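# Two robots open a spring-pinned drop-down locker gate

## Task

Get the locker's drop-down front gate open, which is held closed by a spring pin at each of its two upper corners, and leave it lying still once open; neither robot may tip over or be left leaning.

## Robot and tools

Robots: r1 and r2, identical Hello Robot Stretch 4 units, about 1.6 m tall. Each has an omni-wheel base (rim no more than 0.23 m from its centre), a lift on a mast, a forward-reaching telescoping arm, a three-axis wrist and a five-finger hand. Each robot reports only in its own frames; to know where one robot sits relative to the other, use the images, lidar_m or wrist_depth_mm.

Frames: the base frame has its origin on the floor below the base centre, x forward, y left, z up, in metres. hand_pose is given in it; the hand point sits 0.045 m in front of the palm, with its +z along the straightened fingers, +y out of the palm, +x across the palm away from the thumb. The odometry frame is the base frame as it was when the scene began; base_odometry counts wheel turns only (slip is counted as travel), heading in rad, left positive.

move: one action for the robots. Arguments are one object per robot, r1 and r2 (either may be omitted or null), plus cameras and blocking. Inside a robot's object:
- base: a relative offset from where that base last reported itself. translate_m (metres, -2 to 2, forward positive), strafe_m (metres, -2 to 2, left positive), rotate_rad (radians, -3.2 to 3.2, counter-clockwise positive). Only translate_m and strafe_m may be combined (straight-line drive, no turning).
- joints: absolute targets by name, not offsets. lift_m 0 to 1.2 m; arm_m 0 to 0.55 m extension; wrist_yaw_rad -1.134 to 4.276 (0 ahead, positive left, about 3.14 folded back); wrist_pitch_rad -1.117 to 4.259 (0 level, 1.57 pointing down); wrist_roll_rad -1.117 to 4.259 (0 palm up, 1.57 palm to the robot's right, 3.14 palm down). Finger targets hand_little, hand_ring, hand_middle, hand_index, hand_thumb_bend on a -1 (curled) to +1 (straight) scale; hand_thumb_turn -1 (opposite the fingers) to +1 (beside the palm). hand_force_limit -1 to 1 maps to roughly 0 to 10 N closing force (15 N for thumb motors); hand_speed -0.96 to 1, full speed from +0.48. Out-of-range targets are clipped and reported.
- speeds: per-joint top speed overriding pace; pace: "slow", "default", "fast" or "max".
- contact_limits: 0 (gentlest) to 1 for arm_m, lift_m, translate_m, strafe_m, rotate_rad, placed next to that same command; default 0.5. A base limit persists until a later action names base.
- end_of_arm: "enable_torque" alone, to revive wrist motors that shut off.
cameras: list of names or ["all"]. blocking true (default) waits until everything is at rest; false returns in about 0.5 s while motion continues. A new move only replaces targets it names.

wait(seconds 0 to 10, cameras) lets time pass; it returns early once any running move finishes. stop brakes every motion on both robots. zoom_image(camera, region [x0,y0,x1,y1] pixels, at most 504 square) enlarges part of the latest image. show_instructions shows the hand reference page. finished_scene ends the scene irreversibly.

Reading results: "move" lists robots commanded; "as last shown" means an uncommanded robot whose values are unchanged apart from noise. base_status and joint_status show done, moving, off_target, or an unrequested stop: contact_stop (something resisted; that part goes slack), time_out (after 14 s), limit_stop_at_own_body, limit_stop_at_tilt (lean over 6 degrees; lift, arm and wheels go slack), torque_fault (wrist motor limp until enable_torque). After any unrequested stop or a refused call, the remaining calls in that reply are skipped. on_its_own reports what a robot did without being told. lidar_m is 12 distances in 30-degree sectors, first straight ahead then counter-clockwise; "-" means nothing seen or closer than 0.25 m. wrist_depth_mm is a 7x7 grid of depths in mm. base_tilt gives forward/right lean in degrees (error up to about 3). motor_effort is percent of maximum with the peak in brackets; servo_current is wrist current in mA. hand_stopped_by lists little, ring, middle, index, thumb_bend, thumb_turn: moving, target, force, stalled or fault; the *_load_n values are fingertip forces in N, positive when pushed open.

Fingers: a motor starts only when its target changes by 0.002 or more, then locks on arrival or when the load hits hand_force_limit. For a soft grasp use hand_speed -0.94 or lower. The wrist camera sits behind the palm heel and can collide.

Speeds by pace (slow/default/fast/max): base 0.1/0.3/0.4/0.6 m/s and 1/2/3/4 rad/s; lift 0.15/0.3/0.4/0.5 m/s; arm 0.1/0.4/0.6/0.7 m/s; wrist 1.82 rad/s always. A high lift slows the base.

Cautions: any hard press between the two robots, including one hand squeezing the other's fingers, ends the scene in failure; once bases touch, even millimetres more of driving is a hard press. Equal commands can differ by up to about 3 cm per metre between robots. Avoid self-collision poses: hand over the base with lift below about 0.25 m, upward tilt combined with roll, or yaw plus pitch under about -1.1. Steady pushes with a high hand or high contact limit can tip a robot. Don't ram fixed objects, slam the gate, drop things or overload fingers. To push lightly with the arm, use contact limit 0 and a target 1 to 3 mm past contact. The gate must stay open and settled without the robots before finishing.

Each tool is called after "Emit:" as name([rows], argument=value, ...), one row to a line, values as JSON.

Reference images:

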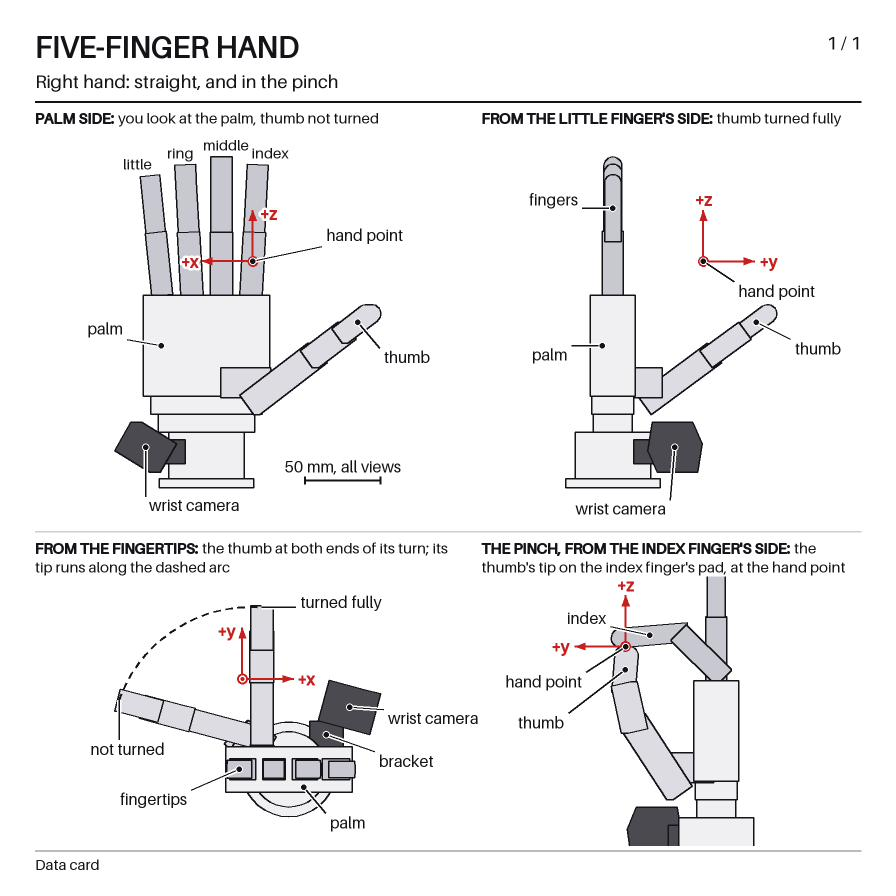

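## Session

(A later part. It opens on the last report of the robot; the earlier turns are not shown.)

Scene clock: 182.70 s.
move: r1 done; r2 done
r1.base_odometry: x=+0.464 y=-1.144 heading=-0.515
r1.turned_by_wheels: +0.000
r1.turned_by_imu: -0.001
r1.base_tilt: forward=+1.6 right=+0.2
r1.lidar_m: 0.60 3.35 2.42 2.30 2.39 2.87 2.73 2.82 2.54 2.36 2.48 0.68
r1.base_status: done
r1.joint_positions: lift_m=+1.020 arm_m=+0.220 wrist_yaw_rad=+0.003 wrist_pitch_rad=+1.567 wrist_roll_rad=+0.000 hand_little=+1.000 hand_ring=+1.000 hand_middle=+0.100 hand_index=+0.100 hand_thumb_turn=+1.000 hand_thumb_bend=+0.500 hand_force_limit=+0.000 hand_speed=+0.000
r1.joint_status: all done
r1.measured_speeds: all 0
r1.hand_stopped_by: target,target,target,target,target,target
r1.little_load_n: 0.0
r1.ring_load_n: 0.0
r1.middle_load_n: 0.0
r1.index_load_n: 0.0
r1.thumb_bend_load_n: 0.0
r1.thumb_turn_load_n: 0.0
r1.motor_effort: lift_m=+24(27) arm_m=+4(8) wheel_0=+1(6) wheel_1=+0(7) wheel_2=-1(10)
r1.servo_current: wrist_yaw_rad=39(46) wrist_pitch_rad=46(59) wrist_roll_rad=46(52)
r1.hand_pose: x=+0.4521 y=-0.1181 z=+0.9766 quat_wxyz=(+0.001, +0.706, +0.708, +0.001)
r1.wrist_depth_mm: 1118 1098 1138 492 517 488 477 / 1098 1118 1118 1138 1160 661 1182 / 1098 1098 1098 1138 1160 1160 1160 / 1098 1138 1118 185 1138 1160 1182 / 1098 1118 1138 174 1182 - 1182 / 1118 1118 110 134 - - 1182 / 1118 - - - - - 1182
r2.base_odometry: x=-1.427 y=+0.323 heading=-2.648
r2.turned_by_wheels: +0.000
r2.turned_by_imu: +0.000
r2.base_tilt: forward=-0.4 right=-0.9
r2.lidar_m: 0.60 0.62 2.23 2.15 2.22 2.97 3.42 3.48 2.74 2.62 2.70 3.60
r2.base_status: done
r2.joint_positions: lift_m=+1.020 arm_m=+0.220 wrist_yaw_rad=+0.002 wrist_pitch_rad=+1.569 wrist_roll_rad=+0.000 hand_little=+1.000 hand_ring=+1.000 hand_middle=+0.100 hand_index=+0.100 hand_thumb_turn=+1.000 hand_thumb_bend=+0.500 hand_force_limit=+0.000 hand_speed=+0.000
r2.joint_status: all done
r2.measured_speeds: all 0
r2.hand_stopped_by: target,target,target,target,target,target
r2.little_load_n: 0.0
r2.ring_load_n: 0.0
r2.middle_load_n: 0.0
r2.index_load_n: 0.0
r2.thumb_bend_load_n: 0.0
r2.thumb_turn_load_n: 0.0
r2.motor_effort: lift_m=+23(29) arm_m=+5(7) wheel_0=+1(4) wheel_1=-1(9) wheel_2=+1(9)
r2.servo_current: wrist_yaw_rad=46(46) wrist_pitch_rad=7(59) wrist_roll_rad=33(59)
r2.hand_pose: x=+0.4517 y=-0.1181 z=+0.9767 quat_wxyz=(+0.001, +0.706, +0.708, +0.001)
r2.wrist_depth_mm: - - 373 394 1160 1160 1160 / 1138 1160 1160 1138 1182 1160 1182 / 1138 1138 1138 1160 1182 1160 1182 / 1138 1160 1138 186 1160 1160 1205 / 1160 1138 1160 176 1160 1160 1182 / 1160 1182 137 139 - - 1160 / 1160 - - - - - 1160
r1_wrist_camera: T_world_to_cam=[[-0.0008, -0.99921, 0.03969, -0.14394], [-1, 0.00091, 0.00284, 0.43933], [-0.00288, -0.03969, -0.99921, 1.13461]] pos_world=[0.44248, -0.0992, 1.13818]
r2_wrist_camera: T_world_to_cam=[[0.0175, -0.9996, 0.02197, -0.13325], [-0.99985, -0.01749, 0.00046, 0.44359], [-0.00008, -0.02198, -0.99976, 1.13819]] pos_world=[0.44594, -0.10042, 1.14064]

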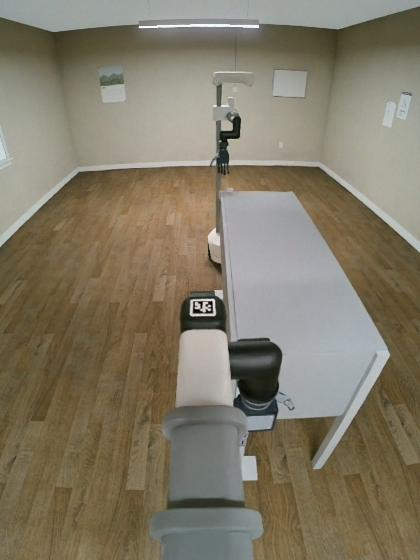

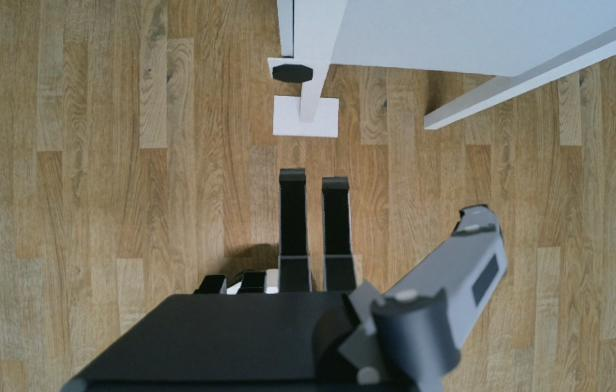

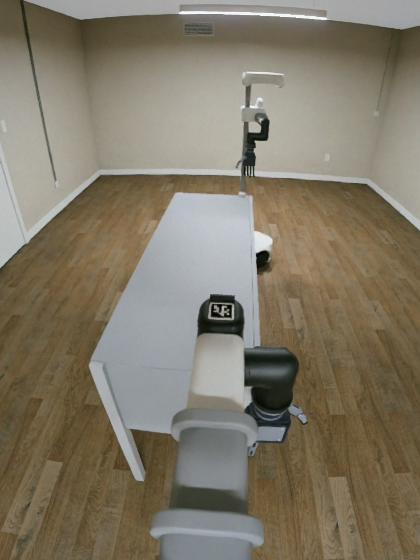

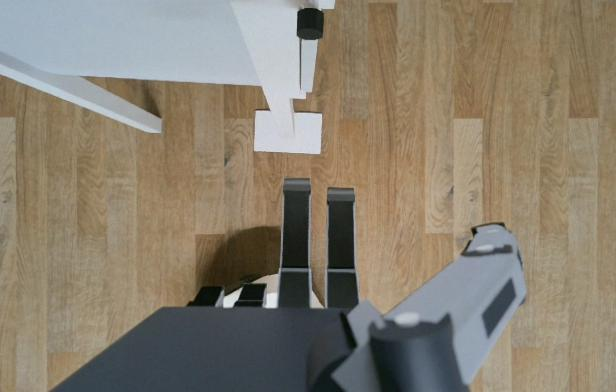

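Emit:
move(r1={"joints":{"arm_m":0.28}}, r2={"joints":{"arm_m":0.26}}, cameras=["r1_wrist_camera","r2_wrist_camera"])

Emit:
zoom_image(camera="r2_wrist_camera", region=[220, 0, 400, 130])

Emit:
zoom_image(camera="r1_wrist_camera", region=[220, 0, 400, 130])

Scene clock: 198.43 s.
move: r1 done; r2 done
r1.base_odometry: x=+0.464 y=-1.144 heading=-0.515
r1.turned_by_wheels: +0.000
r1.turned_by_imu: -0.001
r1.base_tilt: forward=+1.4 right=+0.1
r1.lidar_m: 0.61 3.35 2.40 2.29 2.39 2.87 2.74 2.84 2.50 2.38 2.48 0.68
r1.base_status: not commanded
r1.joint_positions: lift_m=+1.020 arm_m=+0.280 wrist_yaw_rad=+0.003 wrist_pitch_rad=+1.567 wrist_roll_rad=+0.000 hand_little=+1.000 hand_ring=+1.000 hand_middle=+0.100 hand_index=+0.100 hand_thumb_turn=+1.000 hand_thumb_bend=+0.500 hand_force_limit=+0.000 hand_speed=+0.000
r1.joint_status: all done
r1.measured_speeds: all 0
r1.hand_stopped_by: target,target,target,target,target,target
r1.little_load_n: 0.0
r1.ring_load_n: 0.0
r1.middle_load_n: 0.0
r1.index_load_n: 0.0
r1.thumb_bend_load_n: 0.0
r1.thumb_turn_load_n: 0.0
r1.motor_effort: lift_m=+24(24) arm_m=+5(7) wheel_0=+1(1) wheel_1=+0(1) wheel_2=-1(1)
r1.servo_current: wrist_yaw_rad=39(46) wrist_pitch_rad=39(59) wrist_roll_rad=46(52)
r1.hand_pose: x=+0.5120 y=-0.1181 z=+0.9766 quat_wxyz=(+0.001, +0.706, +0.708, +0.001)
r1.wrist_depth_mm: 1098 1098 1138 322 377 359 351 / 1098 1118 1118 559 549 521 488 / 1098 1078 1138 1138 1138 1160 1160 / 1098 1118 1138 186 1138 1160 1160 / 1098 1098 1138 174 1138 - 1182 / 1098 1098 110 134 - - 1182 / 1098 - - - - - 1182
r2.base_odometry: x=-1.427 y=+0.323 heading=-2.648
r2.turned_by_wheels: +0.000
r2.turned_by_imu: +0.000
r2.base_tilt: forward=-0.4 right=-0.9
r2.lidar_m: 0.58 0.64 2.27 2.15 2.23 2.98 3.43 3.48 2.76 2.60 2.69 3.63
r2.base_status: not commanded
r2.joint_positions: lift_m=+1.020 arm_m=+0.260 wrist_yaw_rad=+0.002 wrist_pitch_rad=+1.569 wrist_roll_rad=+0.000 hand_little=+1.000 hand_ring=+1.000 hand_middle=+0.100 hand_index=+0.100 hand_thumb_turn=+1.000 hand_thumb_bend=+0.500 hand_force_limit=+0.000 hand_speed=+0.000
r2.joint_status: all done
r2.measured_speeds: all 0
r2.hand_stopped_by: target,target,target,target,target,target
r2.little_load_n: 0.0
r2.ring_load_n: 0.0
r2.middle_load_n: 0.0
r2.index_load_n: 0.0
r2.thumb_bend_load_n: 0.0
r2.thumb_turn_load_n: 0.0
r2.motor_effort: lift_m=+23(23) arm_m=+5(7) wheel_0=+0(1) wheel_1=-1(2) wheel_2=+0(1)
r2.servo_current: wrist_yaw_rad=33(46) wrist_pitch_rad=39(46) wrist_roll_rad=39(59)
r2.hand_pose: x=+0.4917 y=-0.1181 z=+0.9767 quat_wxyz=(+0.001, +0.706, +0.708, +0.001)
r2.wrist_depth_mm: - - 277 274 1160 1182 1182 / - - - 466 1160 1182 1160 / 1160 1138 1160 1138 1138 1160 1182 / 1160 1160 1138 186 1160 1182 1160 / 1138 1138 1118 176 1160 1160 1160 / 1160 1160 138 139 - - 1182 / 1160 - - - - - 1182
r1_wrist_camera: T_world_to_cam=[[-0.0008, -0.99921, 0.03969, -0.1439], [-1, 0.00091, 0.00284, 0.49933], [-0.00288, -0.03969, -0.99921, 1.13479]] pos_world=[0.50248, -0.0992, 1.13818]
r2_wrist_camera: T_world_to_cam=[[0.0175, -0.9996, 0.02197, -0.13395], [-0.99985, -0.01749, 0.00046, 0.48359], [-0.00008, -0.02198, -0.99976, 1.1382]] pos_world=[0.48595, -0.10042, 1.14064]

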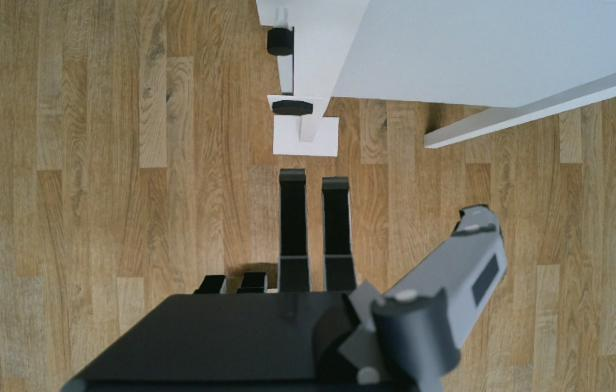

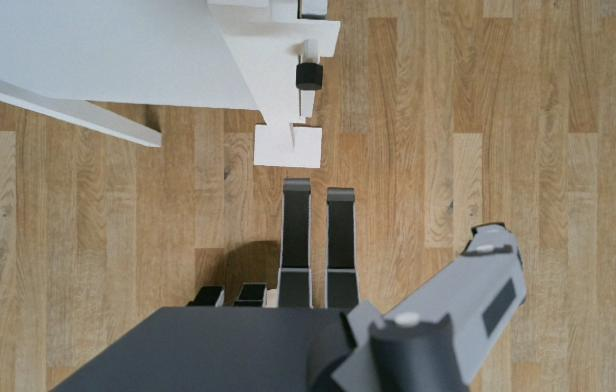

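Scaled by 2.800.

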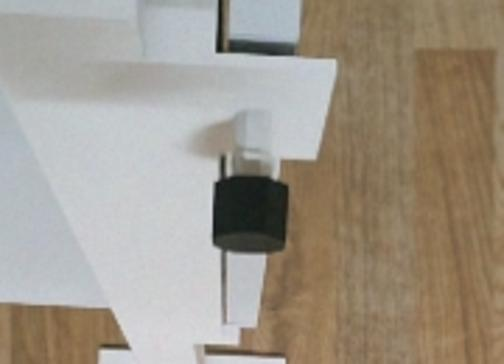

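Scaled by 2.800.

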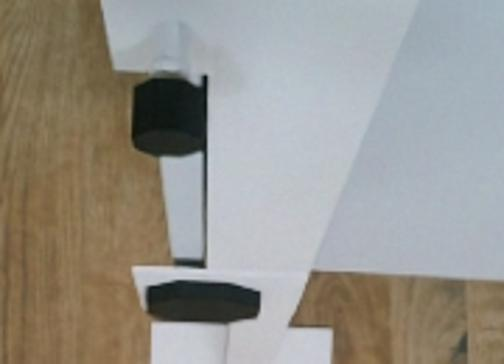

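Emit:
move(r1={"base":{"strafe_m":0.02},"joints":{"wrist_pitch_rad":1.3,"arm_m":0.28}}, r2={"joints":{"wrist_pitch_rad":1.3,"arm_m":0.235}}, cameras=["r1_wrist_camera","r2_wrist_camera"])

Scene clock: 289.30 s.
move: r1 done; r2 done
r1.base_odometry: x=+0.474 y=-1.126 heading=-0.515
r1.turned_by_wheels: +0.000
r1.turned_by_imu: -0.001
r1.base_tilt: forward=+1.5 right=+0.1
r1.lidar_m: 0.61 3.30 2.38 2.27 2.35 2.83 2.74 2.84 2.55 2.39 2.50 0.67
r1.base_status: done
r1.joint_positions: lift_m=+1.020 arm_m=+0.280 wrist_yaw_rad=+0.003 wrist_pitch_rad=+1.307 wrist_roll_rad=+0.000 hand_little=+1.000 hand_ring=+1.000 hand_middle=+0.100 hand_index=+0.100 hand_thumb_turn=+1.000 hand_thumb_bend=+0.500 hand_force_limit=+0.000 hand_speed=+0.000
r1.joint_status: all done
r1.measured_speeds: all 0
r1.hand_stopped_by: target,target,target,target,target,target
r1.little_load_n: 0.0
r1.ring_load_n: 0.0
r1.middle_load_n: 0.0
r1.index_load_n: 0.0
r1.thumb_bend_load_n: 0.0
r1.thumb_turn_load_n: 0.0
r1.motor_effort: lift_m=+24(24) arm_m=+4(7) wheel_0=-1(9) wheel_1=+0(8) wheel_2=-1(2)
r1.servo_current: wrist_yaw_rad=46(46) wrist_pitch_rad=46(98) wrist_roll_rad=39(52)
r1.hand_pose: x=+0.5671 y=-0.1179 z=+0.9999 quat_wxyz=(+0.093, +0.700, +0.702, +0.093)
r1.wrist_depth_mm: 1308 1308 1336 329 325 332 336 / 1255 1281 1255 317 315 317 320 / 1229 1205 1205 349 389 384 379 / 1138 1160 1160 185 634 554 591 / 1118 1118 1138 174 1160 - 1205 / 1060 1078 110 134 - - 1118 / 1042 - - - - - 1098
r2.base_odometry: x=-1.427 y=+0.323 heading=-2.648
r2.turned_by_wheels: +0.000
r2.turned_by_imu: +0.000
r2.base_tilt: forward=-0.4 right=-0.9
r2.lidar_m: 0.59 0.65 2.24 2.15 2.24 2.98 3.42 3.48 2.72 2.60 2.68 3.60
r2.base_status: not commanded
r2.joint_positions: lift_m=+1.020 arm_m=+0.235 wrist_yaw_rad=+0.002 wrist_pitch_rad=+1.304 wrist_roll_rad=+0.000 hand_little=+1.000 hand_ring=+1.000 hand_middle=+0.100 hand_index=+0.100 hand_thumb_turn=+1.000 hand_thumb_bend=+0.500 hand_force_limit=+0.000 hand_speed=+0.000
r2.joint_status: all done
r2.measured_speeds: all 0
r2.hand_stopped_by: target,target,target,target,target,target
r2.little_load_n: 0.0
r2.ring_load_n: 0.0
r2.middle_load_n: 0.0
r2.index_load_n: 0.0
r2.thumb_bend_load_n: 0.0
r2.thumb_turn_load_n: 0.0
r2.motor_effort: lift_m=+23(23) arm_m=-5(7) wheel_0=+0(1) wheel_1=-1(2) wheel_2=+0(1)
r2.servo_current: wrist_yaw_rad=39(46) wrist_pitch_rad=33(91) wrist_roll_rad=26(46)
r2.hand_pose: x=+0.5227 y=-0.1180 z=+1.0002 quat_wxyz=(+0.094, +0.700, +0.702, +0.094)
r2.wrist_depth_mm: - - - - 1397 1430 1397 / - - 291 312 1366 1336 1336 / - - 338 332 1255 1281 1281 / 1160 - 1182 183 1205 1205 1229 / 1160 1160 1138 174 1160 1160 1182 / 1098 1118 137 139 - - 1138 / 1060 - - - - - 1098
r1_wrist_camera: T_world_to_cam=[[-0.01096, -0.99923, 0.03753, -0.13666], [-0.96689, 0.00102, -0.25519, 0.79348], [0.25496, -0.03909, -0.96616, 0.97895]] pos_world=[0.51612, -0.0991, 1.15344]
r2_wrist_camera: T_world_to_cam=[[0.01121, -0.99962, 0.02518, -0.13483], [-0.96519, -0.0174, -0.26095, 0.75791], [0.26129, -0.02138, -0.96502, 0.99047]] pos_world=[0.47424, -0.10042, 1.157]

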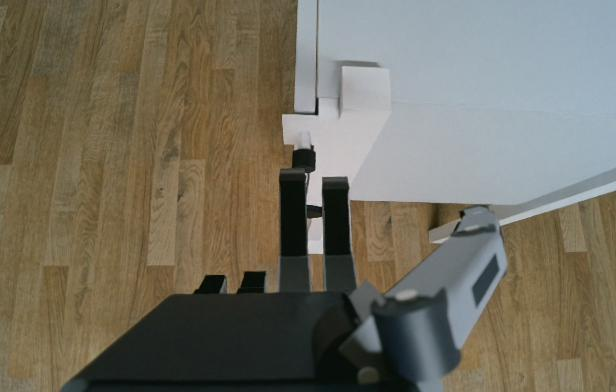

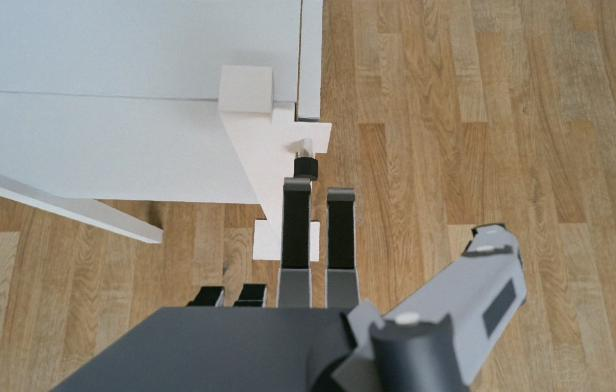

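Emit:
move(r1={"joints":{"lift_m":0.876}}, r2={"joints":{"lift_m":0.876}}, cameras=["r1_wrist_camera","r2_wrist_camera","r1_head_camera","r2_head_camera"])

Emit:
zoom_image(camera="r2_wrist_camera", region=[200, 60, 420, 260])

Emit:
zoom_image(camera="r1_wrist_camera", region=[200, 60, 420, 260])

Scene clock: 298.77 s.
move: r1 done; r2 done
r1.base_odometry: x=+0.474 y=-1.126 heading=-0.515
r1.turned_by_wheels: +0.000
r1.turned_by_imu: -0.001
r1.base_tilt: forward=+1.4 right=+0.2
r1.lidar_m: 0.62 3.31 2.40 2.26 2.37 2.86 2.74 2.86 2.53 2.36 2.46 0.67
r1.base_status: not commanded
r1.joint_positions: lift_m=+0.876 arm_m=+0.280 wrist_yaw_rad=+0.003 wrist_pitch_rad=+1.306 wrist_roll_rad=+0.000 hand_little=+1.000 hand_ring=+1.000 hand_middle=+0.100 hand_index=+0.100 hand_thumb_turn=+1.000 hand_thumb_bend=+0.500 hand_force_limit=+0.000 hand_speed=+0.000
r1.joint_status: all done
r1.measured_speeds: all 0
r1.hand_stopped_by: target,target,target,target,target,target
r1.little_load_n: 0.0
r1.ring_load_n: 0.0
r1.middle_load_n: 0.0
r1.index_load_n: 0.5
r1.thumb_bend_load_n: -0.5
r1.thumb_turn_load_n: 0.0
r1.motor_effort: lift_m=+16(22) arm_m=+4(5) wheel_0=-2(2) wheel_1=+0(1) wheel_2=-1(2)
r1.servo_current: wrist_yaw_rad=39(46) wrist_pitch_rad=39(59) wrist_roll_rad=46(52)
r1.hand_pose: x=+0.5672 y=-0.1179 z=+0.8566 quat_wxyz=(+0.093, +0.700, +0.702, +0.093)
r1.wrist_depth_mm: 1182 1160 1160 195 201 222 219 / 1118 1118 1118 283 264 276 268 / 1042 1060 1060 377 392 384 377 / 1025 1025 1025 185 1042 1042 549 / 976 976 991 173 1025 - 1042 / 946 946 110 134 - - 991 / 904 - - - - - 960
r2.base_odometry: x=-1.427 y=+0.323 heading=-2.648
r2.turned_by_wheels: +0.000
r2.turned_by_imu: +0.000
r2.base_tilt: forward=-0.4 right=-0.9
r2.lidar_m: 0.59 0.65 2.25 2.13 2.22 2.99 3.41 3.45 2.72 2.60 2.69 3.61
r2.base_status: not commanded
r2.joint_positions: lift_m=+0.876 arm_m=+0.235 wrist_yaw_rad=+0.002 wrist_pitch_rad=+1.304 wrist_roll_rad=+0.000 hand_little=+1.000 hand_ring=+1.000 hand_middle=+0.100 hand_index=+0.100 hand_thumb_turn=+1.000 hand_thumb_bend=+0.500 hand_force_limit=+0.000 hand_speed=+0.000
r2.joint_status: all done
r2.measured_speeds: all 0
r2.hand_stopped_by: target,target,target,target,target,target
r2.little_load_n: 0.0
r2.ring_load_n: 0.0
r2.middle_load_n: 0.0
r2.index_load_n: 0.0
r2.thumb_bend_load_n: 0.0
r2.thumb_turn_load_n: 0.0
r2.motor_effort: lift_m=+17(21) arm_m=-5(5) wheel_0=+1(1) wheel_1=-2(2) wheel_2=+0(1)
r2.servo_current: wrist_yaw_rad=39(46) wrist_pitch_rad=46(52) wrist_roll_rad=46(52)
r2.hand_pose: x=+0.5227 y=-0.1180 z=+0.8567 quat_wxyz=(+0.094, +0.700, +0.702, +0.094)
r2.wrist_depth_mm: - - 195 191 1205 1182 1229 / - - 247 220 1138 1182 1182 / - - 338 392 1118 1138 1098 / 1025 1060 1042 185 1078 1060 1060 / 1008 1025 1042 175 1025 1042 1025 / 960 960 137 139 - - 1008 / 946 - - - - - 960
pictures: r1_head_camera, r1_wrist_camera, r2_head_camera, r2_wrist_camera
r1_wrist_camera: T_world_to_cam=[[-0.01098, -0.99923, 0.03753, -0.13127], [-0.96675, 0.00102, -0.25571, 0.75737], [0.25547, -0.03909, -0.96603, 0.84009]] pos_world=[0.51612, -0.0991, 1.01014]
r2_wrist_camera: T_world_to_cam=[[0.01121, -0.99962, 0.02518, -0.13122], [-0.96509, -0.0174, -0.26135, 0.72082], [0.26169, -0.02138, -0.96491, 0.85169]] pos_world=[0.47424, -0.10042, 1.0135]

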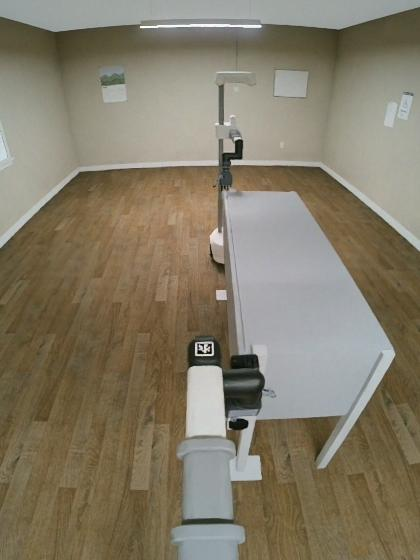

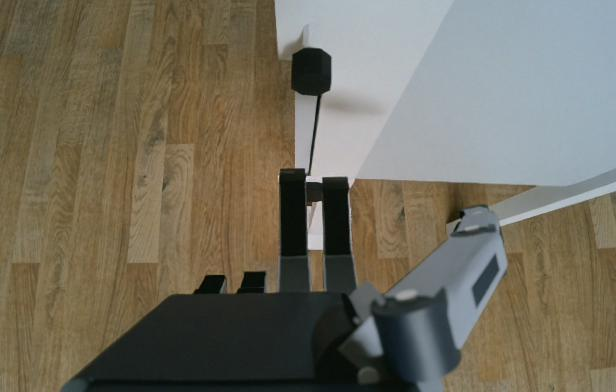

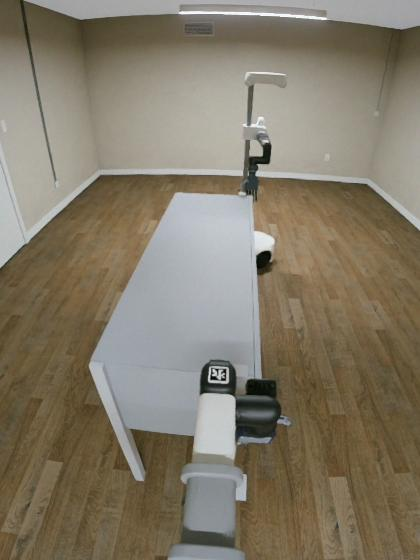

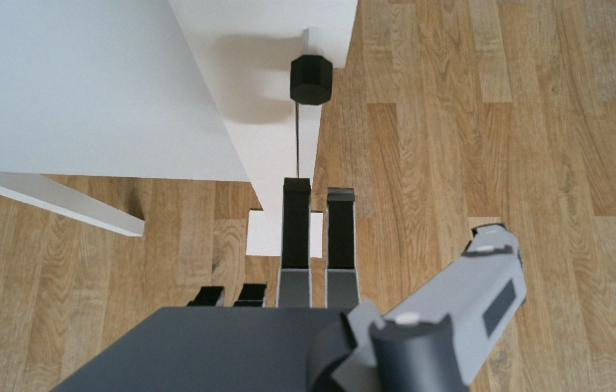

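Scaled by 2.291.

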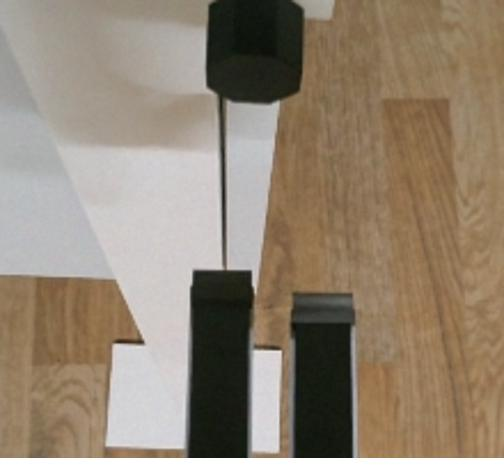

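Scaled by 2.291.

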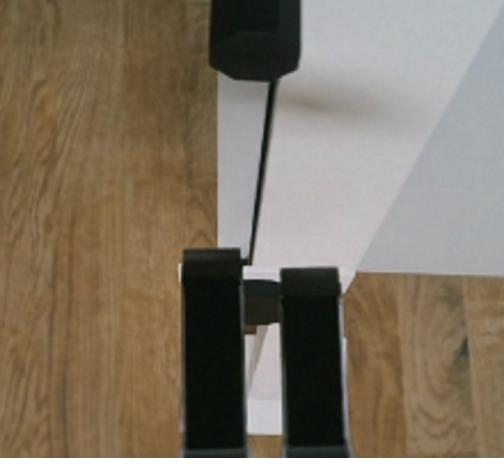

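Emit:
move(r1={"joints":{"lift_m":0.96,"hand_thumb_turn":-1.0,"hand_thumb_bend":0.2,"hand_index":1.0,"hand_middle":1.0}}, r2={"base":{"strafe_m":0.0035},"joints":{"lift_m":0.96,"hand_thumb_turn":-1.0,"hand_thumb_bend":0.2,"hand_index":1.0,"hand_middle":1.0}})

Emit:
move(r1={"joints":{"arm_m":0.348},"pace":"slow"}, r2={"joints":{"arm_m":0.297},"pace":"slow"}, cameras=["r1_wrist_camera","r2_wrist_camera"])

Emit:
zoom_image(camera="r2_wrist_camera", region=[200, 60, 420, 260])

Emit:
zoom_image(camera="r1_wrist_camera", region=[200, 60, 420, 260])

Scene clock: 342.43 s.
move: r1 done; r2 done
r1.base_odometry: x=+0.474 y=-1.126 heading=-0.515
r1.turned_by_wheels: +0.000
r1.turned_by_imu: -0.001
r1.base_tilt: forward=+1.4 right=+0.2
r1.lidar_m: 0.63 3.32 2.38 2.27 2.36 2.87 2.73 2.82 2.57 2.36 2.49 0.68
r1.base_status: not commanded
r1.joint_positions: lift_m=+0.960 arm_m=+0.280 wrist_yaw_rad=+0.003 wrist_pitch_rad=+1.306 wrist_roll_rad=+0.000 hand_little=+1.000 hand_ring=+1.000 hand_middle=+1.000 hand_index=+1.000 hand_thumb_turn=-1.000 hand_thumb_bend=+0.200 hand_force_limit=+0.000 hand_speed=+0.000
r1.joint_status: all done
r1.measured_speeds: all 0
r1.hand_stopped_by: target,target,target,target,target,target
r1.little_load_n: 0.0
r1.ring_load_n: 0.0
r1.middle_load_n: 0.0
r1.index_load_n: 0.0
r1.thumb_bend_load_n: 0.0
r1.thumb_turn_load_n: 0.0
r1.motor_effort: lift_m=+24(27) arm_m=+5(5) wheel_0=-1(2) wheel_1=+0(1) wheel_2=-1(2)
r1.servo_current: wrist_yaw_rad=33(39) wrist_pitch_rad=46(59) wrist_roll_rad=46(52)
r1.hand_pose: x=+0.5672 y=-0.1179 z=+0.9399 quat_wxyz=(+0.093, +0.700, +0.702, +0.093)
r1.wrist_depth_mm: 1229 1229 1281 259 239 260 265 / 1182 1205 1205 267 265 274 272 / 1138 1160 1182 304 364 384 377 / 1078 1098 1118 1118 559 559 603 / 1060 1078 1078 1098 - 1098 1138 / 1025 991 110 - - 1060 1060 / 991 - - - - - 1025
r2.base_odometry: x=-1.426 y=+0.320 heading=-2.649
r2.turned_by_wheels: +0.000
r2.turned_by_imu: +0.000
r2.base_tilt: forward=-0.4 right=-0.9
r2.lidar_m: 0.60 0.62 2.25 2.14 2.22 2.98 3.42 3.47 2.72 2.60 2.66 3.58
r2.base_status: done
r2.joint_positions: lift_m=+0.960 arm_m=+0.235 wrist_yaw_rad=+0.002 wrist_pitch_rad=+1.304 wrist_roll_rad=+0.000 hand_little=+1.000 hand_ring=+1.000 hand_middle=+1.000 hand_index=+1.000 hand_thumb_turn=-1.000 hand_thumb_bend=+0.200 hand_force_limit=+0.000 hand_speed=+0.000
r2.joint_status: all done
r2.measured_speeds: all 0
r2.hand_stopped_by: target,target,target,target,target,target
r2.little_load_n: 0.0
r2.ring_load_n: 0.0
r2.middle_load_n: 0.0
r2.index_load_n: 0.0
r2.thumb_bend_load_n: 0.0
r2.thumb_turn_load_n: 0.0
r2.motor_effort: lift_m=+23(27) arm_m=-5(5) wheel_0=-2(6) wheel_1=+1(5) wheel_2=+0(2)
r2.servo_current: wrist_yaw_rad=39(46) wrist_pitch_rad=26(52) wrist_roll_rad=39(59)
r2.hand_pose: x=+0.5228 y=-0.1180 z=+0.9403 quat_wxyz=(+0.094, +0.700, +0.702, +0.094)
r2.wrist_depth_mm: - - 234 - 1336 1281 1308 / - - 248 254 1229 1255 1255 / - - 340 314 1182 1205 1205 / 1138 1138 1138 436 1138 1138 1182 / 1078 1098 1118 - - 1118 1118 / 1042 1060 137 - - 1078 1078 / 1008 - - - - 1025 1060
pictures: none

Scene clock: 344.37 s.
move: r1 done; r2 done
r1.base_odometry: x=+0.474 y=-1.126 heading=-0.515
r1.turned_by_wheels: +0.000
r1.turned_by_imu: +0.000
r1.base_tilt: forward=+1.5 right=+0.2
r1.lidar_m: 0.61 3.29 2.37 2.28 2.36 2.85 2.73 2.83 2.53 2.38 2.51 0.69
r1.base_status: not commanded
r1.joint_positions: lift_m=+0.960 arm_m=+0.348 wrist_yaw_rad=+0.003 wrist_pitch_rad=+1.306 wrist_roll_rad=+0.000 hand_little=+1.000 hand_ring=+1.000 hand_middle=+1.000 hand_index=+1.000 hand_thumb_turn=-1.000 hand_thumb_bend=+0.200 hand_force_limit=+0.000 hand_speed=+0.000
r1.joint_status: all done
r1.measured_speeds: all 0
r1.hand_stopped_by: target,target,target,target,target,target
r1.little_load_n: 0.0
r1.ring_load_n: 0.0
r1.middle_load_n: 0.0
r1.index_load_n: 0.0
r1.thumb_bend_load_n: 0.0
r1.thumb_turn_load_n: 0.0
r1.motor_effort: lift_m=+24(25) arm_m=+5(8) wheel_0=-2(2) wheel_1=+1(1) wheel_2=-1(2)
r1.servo_current: wrist_yaw_rad=39(46) wrist_pitch_rad=52(65) wrist_roll_rad=46(52)
r1.hand_pose: x=+0.6351 y=-0.1179 z=+0.9399 quat_wxyz=(+0.093, +0.700, +0.702, +0.093)
r1.wrist_depth_mm: 1229 1229 1255 258 255 262 264 / 1205 1182 1182 249 248 250 252 / 1160 1138 1160 238 220 241 243 / 1118 1138 1118 1098 353 347 343 / 1060 1078 1060 - - 1098 1138 / 1025 1025 110 - - 1060 1078 / 976 - - - - - 1042
r2.base_odometry: x=-1.426 y=+0.320 heading=-2.649
r2.turned_by_wheels: +0.000
r2.turned_by_imu: +0.000
r2.base_tilt: forward=-0.4 right=-0.9
r2.lidar_m: 0.60 0.66 2.25 2.14 2.22 2.99 3.43 3.49 2.73 2.61 2.71 3.61
r2.base_status: not commanded
r2.joint_positions: lift_m=+0.960 arm_m=+0.297 wrist_yaw_rad=+0.002 wrist_pitch_rad=+1.304 wrist_roll_rad=+0.000 hand_little=+1.000 hand_ring=+1.000 hand_middle=+1.000 hand_index=+1.000 hand_thumb_turn=-1.000 hand_thumb_bend=+0.200 hand_force_limit=+0.000 hand_speed=+0.000
r2.joint_status: all done
r2.measured_speeds: all 0
r2.hand_stopped_by: target,target,target,target,target,target
r2.little_load_n: 0.0
r2.ring_load_n: 0.0
r2.middle_load_n: 0.0
r2.index_load_n: 0.0
r2.thumb_bend_load_n: 0.0
r2.thumb_turn_load_n: 0.0
r2.motor_effort: lift_m=+23(23) arm_m=+5(7) wheel_0=-2(2) wheel_1=+1(2) wheel_2=+0(1)
r2.servo_current: wrist_yaw_rad=39(46) wrist_pitch_rad=33(52) wrist_roll_rad=26(52)
r2.hand_pose: x=+0.5845 y=-0.1180 z=+0.9403 quat_wxyz=(+0.094, +0.700, +0.702, +0.094)
r2.wrist_depth_mm: - - - - 1308 1308 1308 / - - - - 1229 1255 1255 / - - 216 236 1205 1205 1205 / - - 260 256 1138 1160 1182 / 1078 1098 1078 - - 1118 1138 / 1060 1060 138 - - 1060 1060 / 1042 - - - - 1042 1042
r1_wrist_camera: T_world_to_cam=[[-0.01098, -0.99923, 0.03753, -0.13365], [-0.96673, 0.00102, -0.2558, 0.8445], [0.25557, -0.03909, -0.966, 0.90311]] pos_world=[0.58413, -0.0991, 1.09344]
r2_wrist_camera: T_world_to_cam=[[0.0112, -0.99962, 0.02519, -0.13402], [-0.96503, -0.0174, -0.26156, 0.80239], [0.2619, -0.02138, -0.96486, 0.91594]] pos_world=[0.53594, -0.10042, 1.097]

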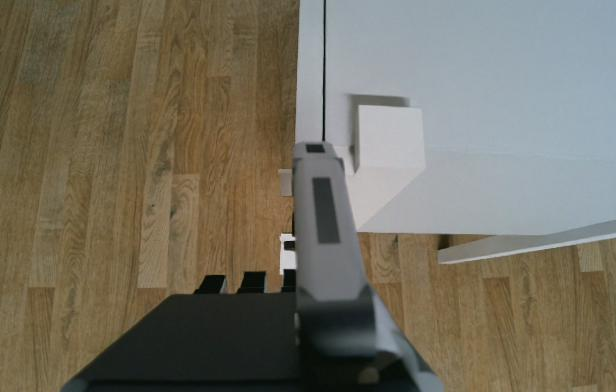

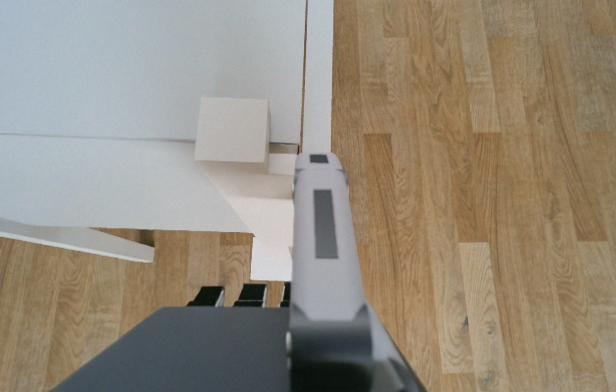

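Scaled by 2.291.

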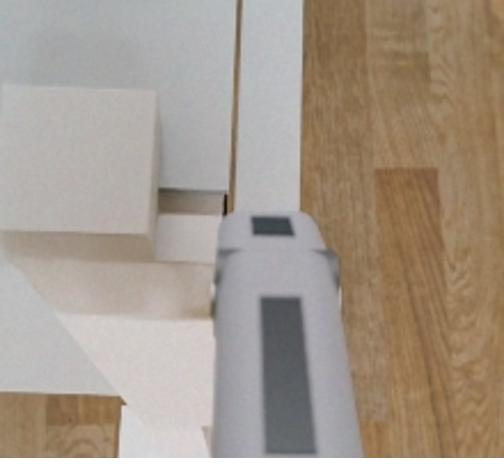

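Scaled by 2.291.

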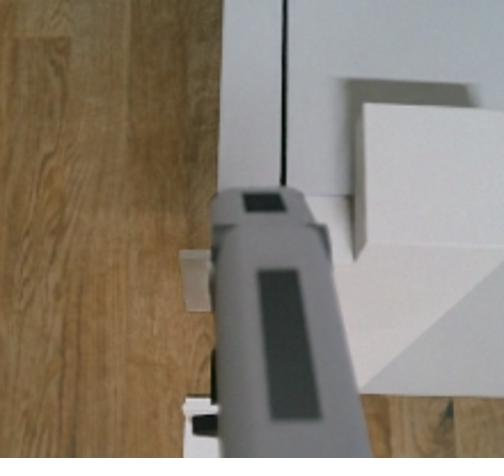

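Emit:
move(r1={"joints":{"lift_m":0.892},"pace":"slow","contact_limits":{"lift_m":0.1}}, r2={"joints":{"lift_m":0.892},"pace":"slow","contact_limits":{"lift_m":0.1}}, cameras=["all"])

Emit:
zoom_image(camera="r2_wrist_camera", region=[200, 60, 420, 260])

Emit:
zoom_image(camera="r1_wrist_camera", region=[200, 60, 420, 260])

Scene clock: 360.73 s.
move: r1 done; r2 done
r1.base_odometry: x=+0.474 y=-1.126 heading=-0.515
r1.turned_by_wheels: +0.000
r1.turned_by_imu: -0.001
r1.base_tilt: forward=+1.4 right=+0.2
r1.lidar_m: 0.62 3.32 2.35 2.28 2.35 2.88 2.74 2.84 2.57 2.37 2.51 0.68
r1.base_status: not commanded
r1.joint_positions: lift_m=+0.892 arm_m=+0.348 wrist_yaw_rad=+0.003 wrist_pitch_rad=+1.306 wrist_roll_rad=+0.000 hand_little=+1.000 hand_ring=+1.000 hand_middle=+1.000 hand_index=+1.000 hand_thumb_turn=-1.000 hand_thumb_bend=+0.200 hand_force_limit=+0.000 hand_speed=+0.000
r1.joint_status: all done
r1.measured_speeds: all 0
r1.hand_stopped_by: target,target,target,target,target,target
r1.little_load_n: 0.0
r1.ring_load_n: 0.0
r1.middle_load_n: 0.0
r1.index_load_n: 0.0
r1.thumb_bend_load_n: 0.0
r1.thumb_turn_load_n: 0.0
r1.motor_effort: lift_m=+16(22) arm_m=+5(5) wheel_0=-1(2) wheel_1=+1(1) wheel_2=-1(2)
r1.servo_current: wrist_yaw_rad=33(46) wrist_pitch_rad=33(65) wrist_roll_rad=52(52)
r1.contact_limits: lift_m 0.1
r1.hand_pose: x=+0.6351 y=-0.1179 z=+0.8726 quat_wxyz=(+0.093, +0.700, +0.702, +0.093)
r1.wrist_depth_mm: 1160 1182 1205 1182 176 180 - / 1118 1118 1160 175 154 171 174 / 1078 1098 1078 175 172 215 212 / 1025 1042 1042 1060 353 347 342 / 976 991 991 - - 1025 1042 / 946 960 110 - - 1008 991 / 917 - - - - - 976
r2.base_odometry: x=-1.426 y=+0.320 heading=-2.649
r2.turned_by_wheels: +0.000
r2.turned_by_imu: +0.000
r2.base_tilt: forward=-0.4 right=-0.9
r2.lidar_m: 0.59 0.62 2.25 2.14 2.20 2.97 3.42 3.50 2.71 2.61 2.70 3.62
r2.base_status: not commanded
r2.joint_positions: lift_m=+0.892 arm_m=+0.297 wrist_yaw_rad=+0.002 wrist_pitch_rad=+1.304 wrist_roll_rad=+0.000 hand_little=+1.000 hand_ring=+1.000 hand_middle=+1.000 hand_index=+1.000 hand_thumb_turn=-1.000 hand_thumb_bend=+0.200 hand_force_limit=+0.000 hand_speed=+0.000
r2.joint_status: all done
r2.measured_speeds: all 0
r2.hand_stopped_by: target,target,target,target,target,target
r2.little_load_n: 0.0
r2.ring_load_n: 0.0
r2.middle_load_n: 0.0
r2.index_load_n: 0.0
r2.thumb_bend_load_n: 0.0
r2.thumb_turn_load_n: 0.0
r2.motor_effort: lift_m=+17(22) arm_m=+5(5) wheel_0=-2(2) wheel_1=+1(2) wheel_2=+0(1)
r2.servo_current: wrist_yaw_rad=33(46) wrist_pitch_rad=39(46) wrist_roll_rad=59(59)
r2.contact_limits: lift_m 0.1
r2.hand_pose: x=+0.5845 y=-0.1180 z=+0.8728 quat_wxyz=(+0.094, +0.700, +0.702, +0.094)
r2.wrist_depth_mm: - - 155 - 1205 1229 1255 / - - 151 171 1182 1182 1182 / - - 182 177 1118 1138 1160 / - - 262 255 1118 1078 1118 / 1025 1008 1042 - - 1060 1042 / 976 991 138 - - 1025 991 / 960 - - - - 991 976
pictures: r1_head_camera, r1_head_left_camera, r1_head_right_camera, r1_wrist_camera, r2_head_camera, r2_head_left_camera, r2_head_right_camera, r2_wrist_camera
r1_wrist_camera: T_world_to_cam=[[-0.01098, -0.99923, 0.03753, -0.13112], [-0.96673, 0.00102, -0.2558, 0.82728], [0.25557, -0.03909, -0.966, 0.8381]] pos_world=[0.58413, -0.0991, 1.02614]
r2_wrist_camera: T_world_to_cam=[[0.0112, -0.99962, 0.02519, -0.13232], [-0.96503, -0.0174, -0.26156, 0.78483], [0.2619, -0.02138, -0.96486, 0.85078]] pos_world=[0.53604, -0.10042, 1.0295]

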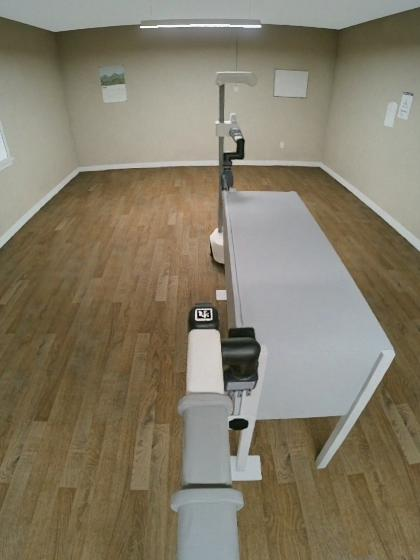

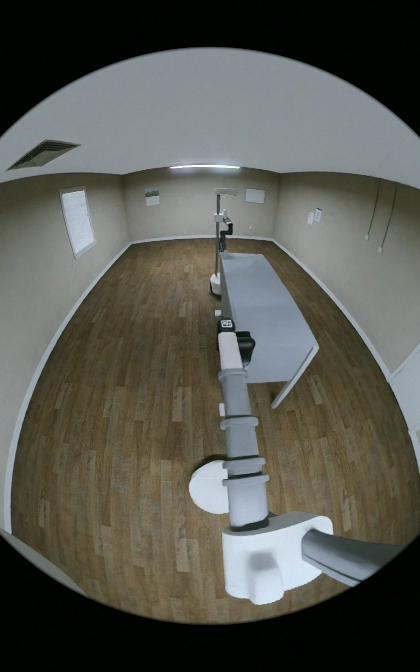

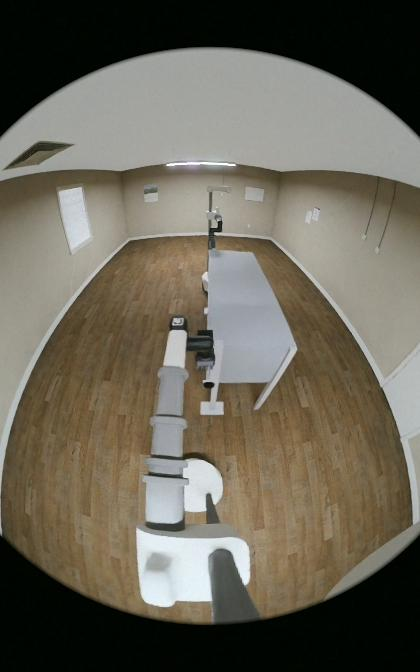

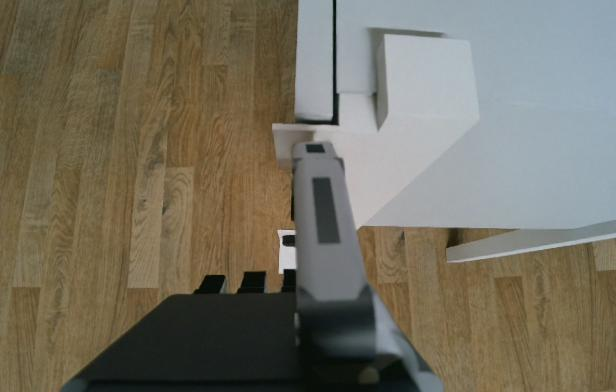

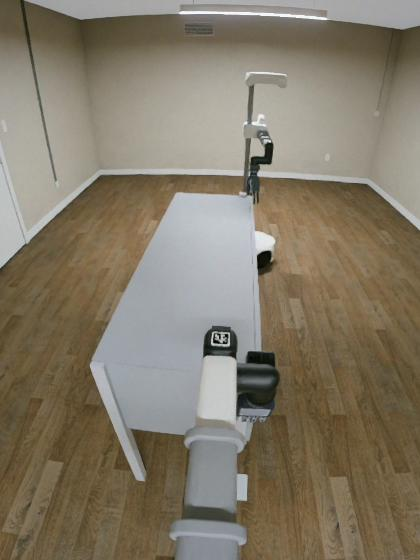

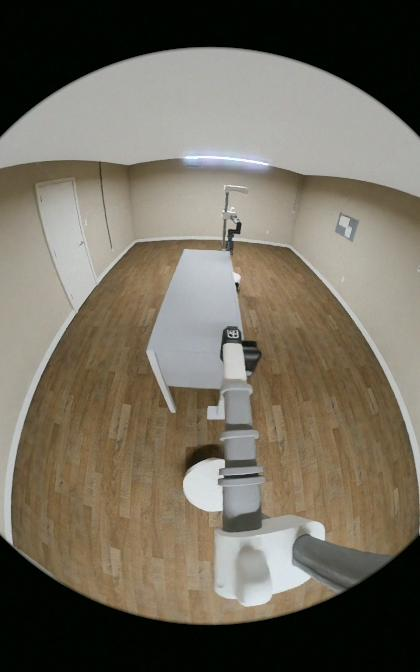

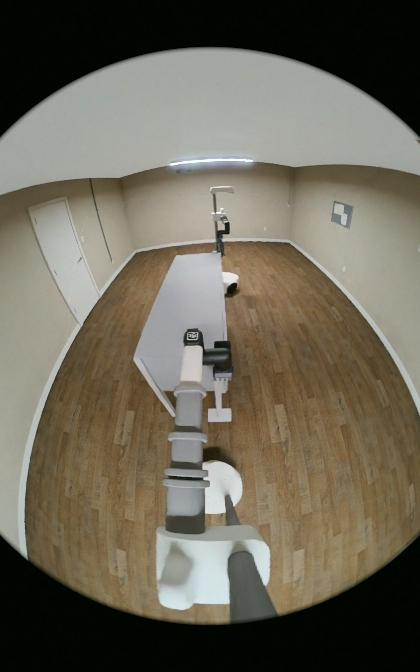

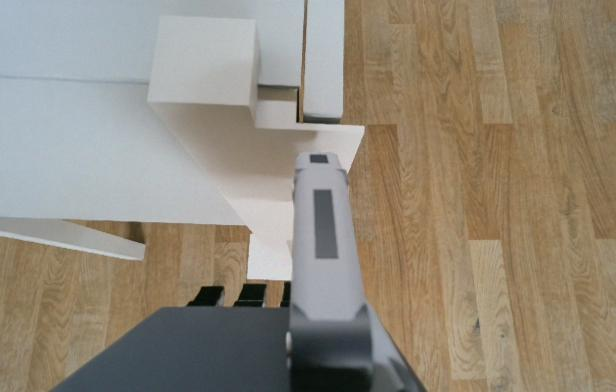

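Scaled by 2.291.

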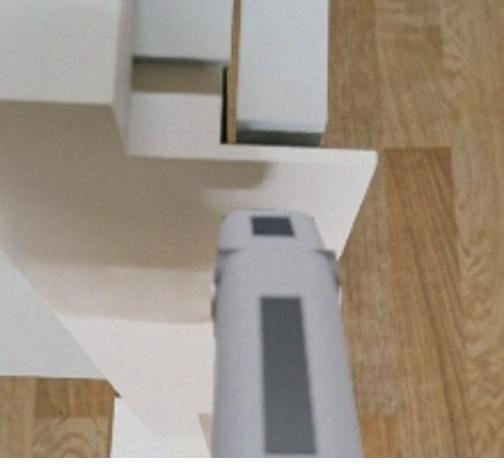

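Scaled by 2.291.

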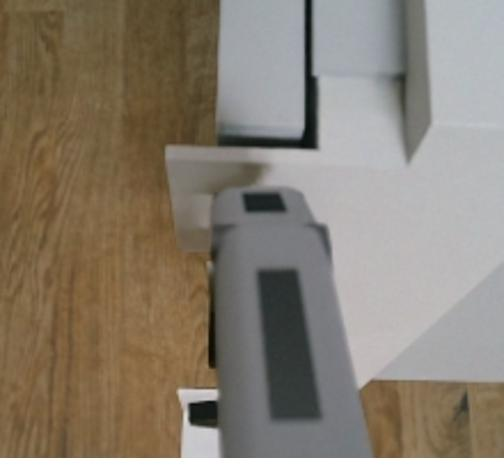

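Emit:
zoom_image(camera="r1_wrist_camera", region=[270, 120, 350, 240])

Emit:
zoom_image(camera="r2_wrist_camera", region=[270, 120, 350, 240])

Emit:
zoom_image(camera="r1_head_right_camera", region=[170, 340, 250, 420])

Emit:
zoom_image(camera="r2_head_right_camera", region=[180, 340, 260, 420])

Scaled by 4.200.

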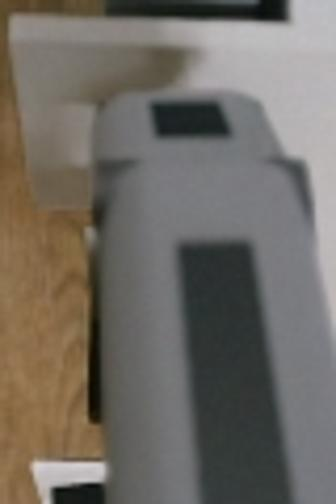

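Scaled by 4.200.

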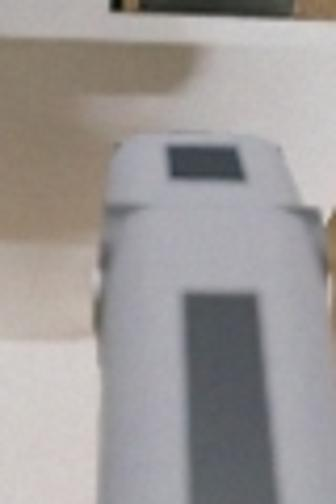

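Scaled by 6.300 from the camera's image (finer frame: 600x960).

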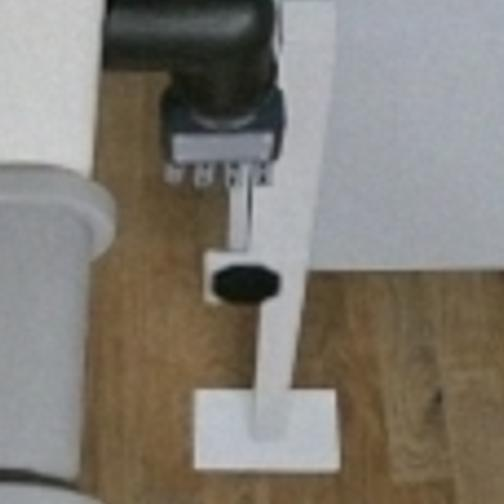

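Scaled by 6.300 from the camera's image (finer frame: 600x960).

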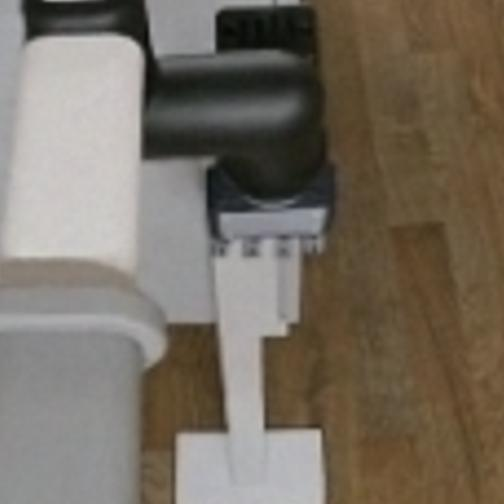

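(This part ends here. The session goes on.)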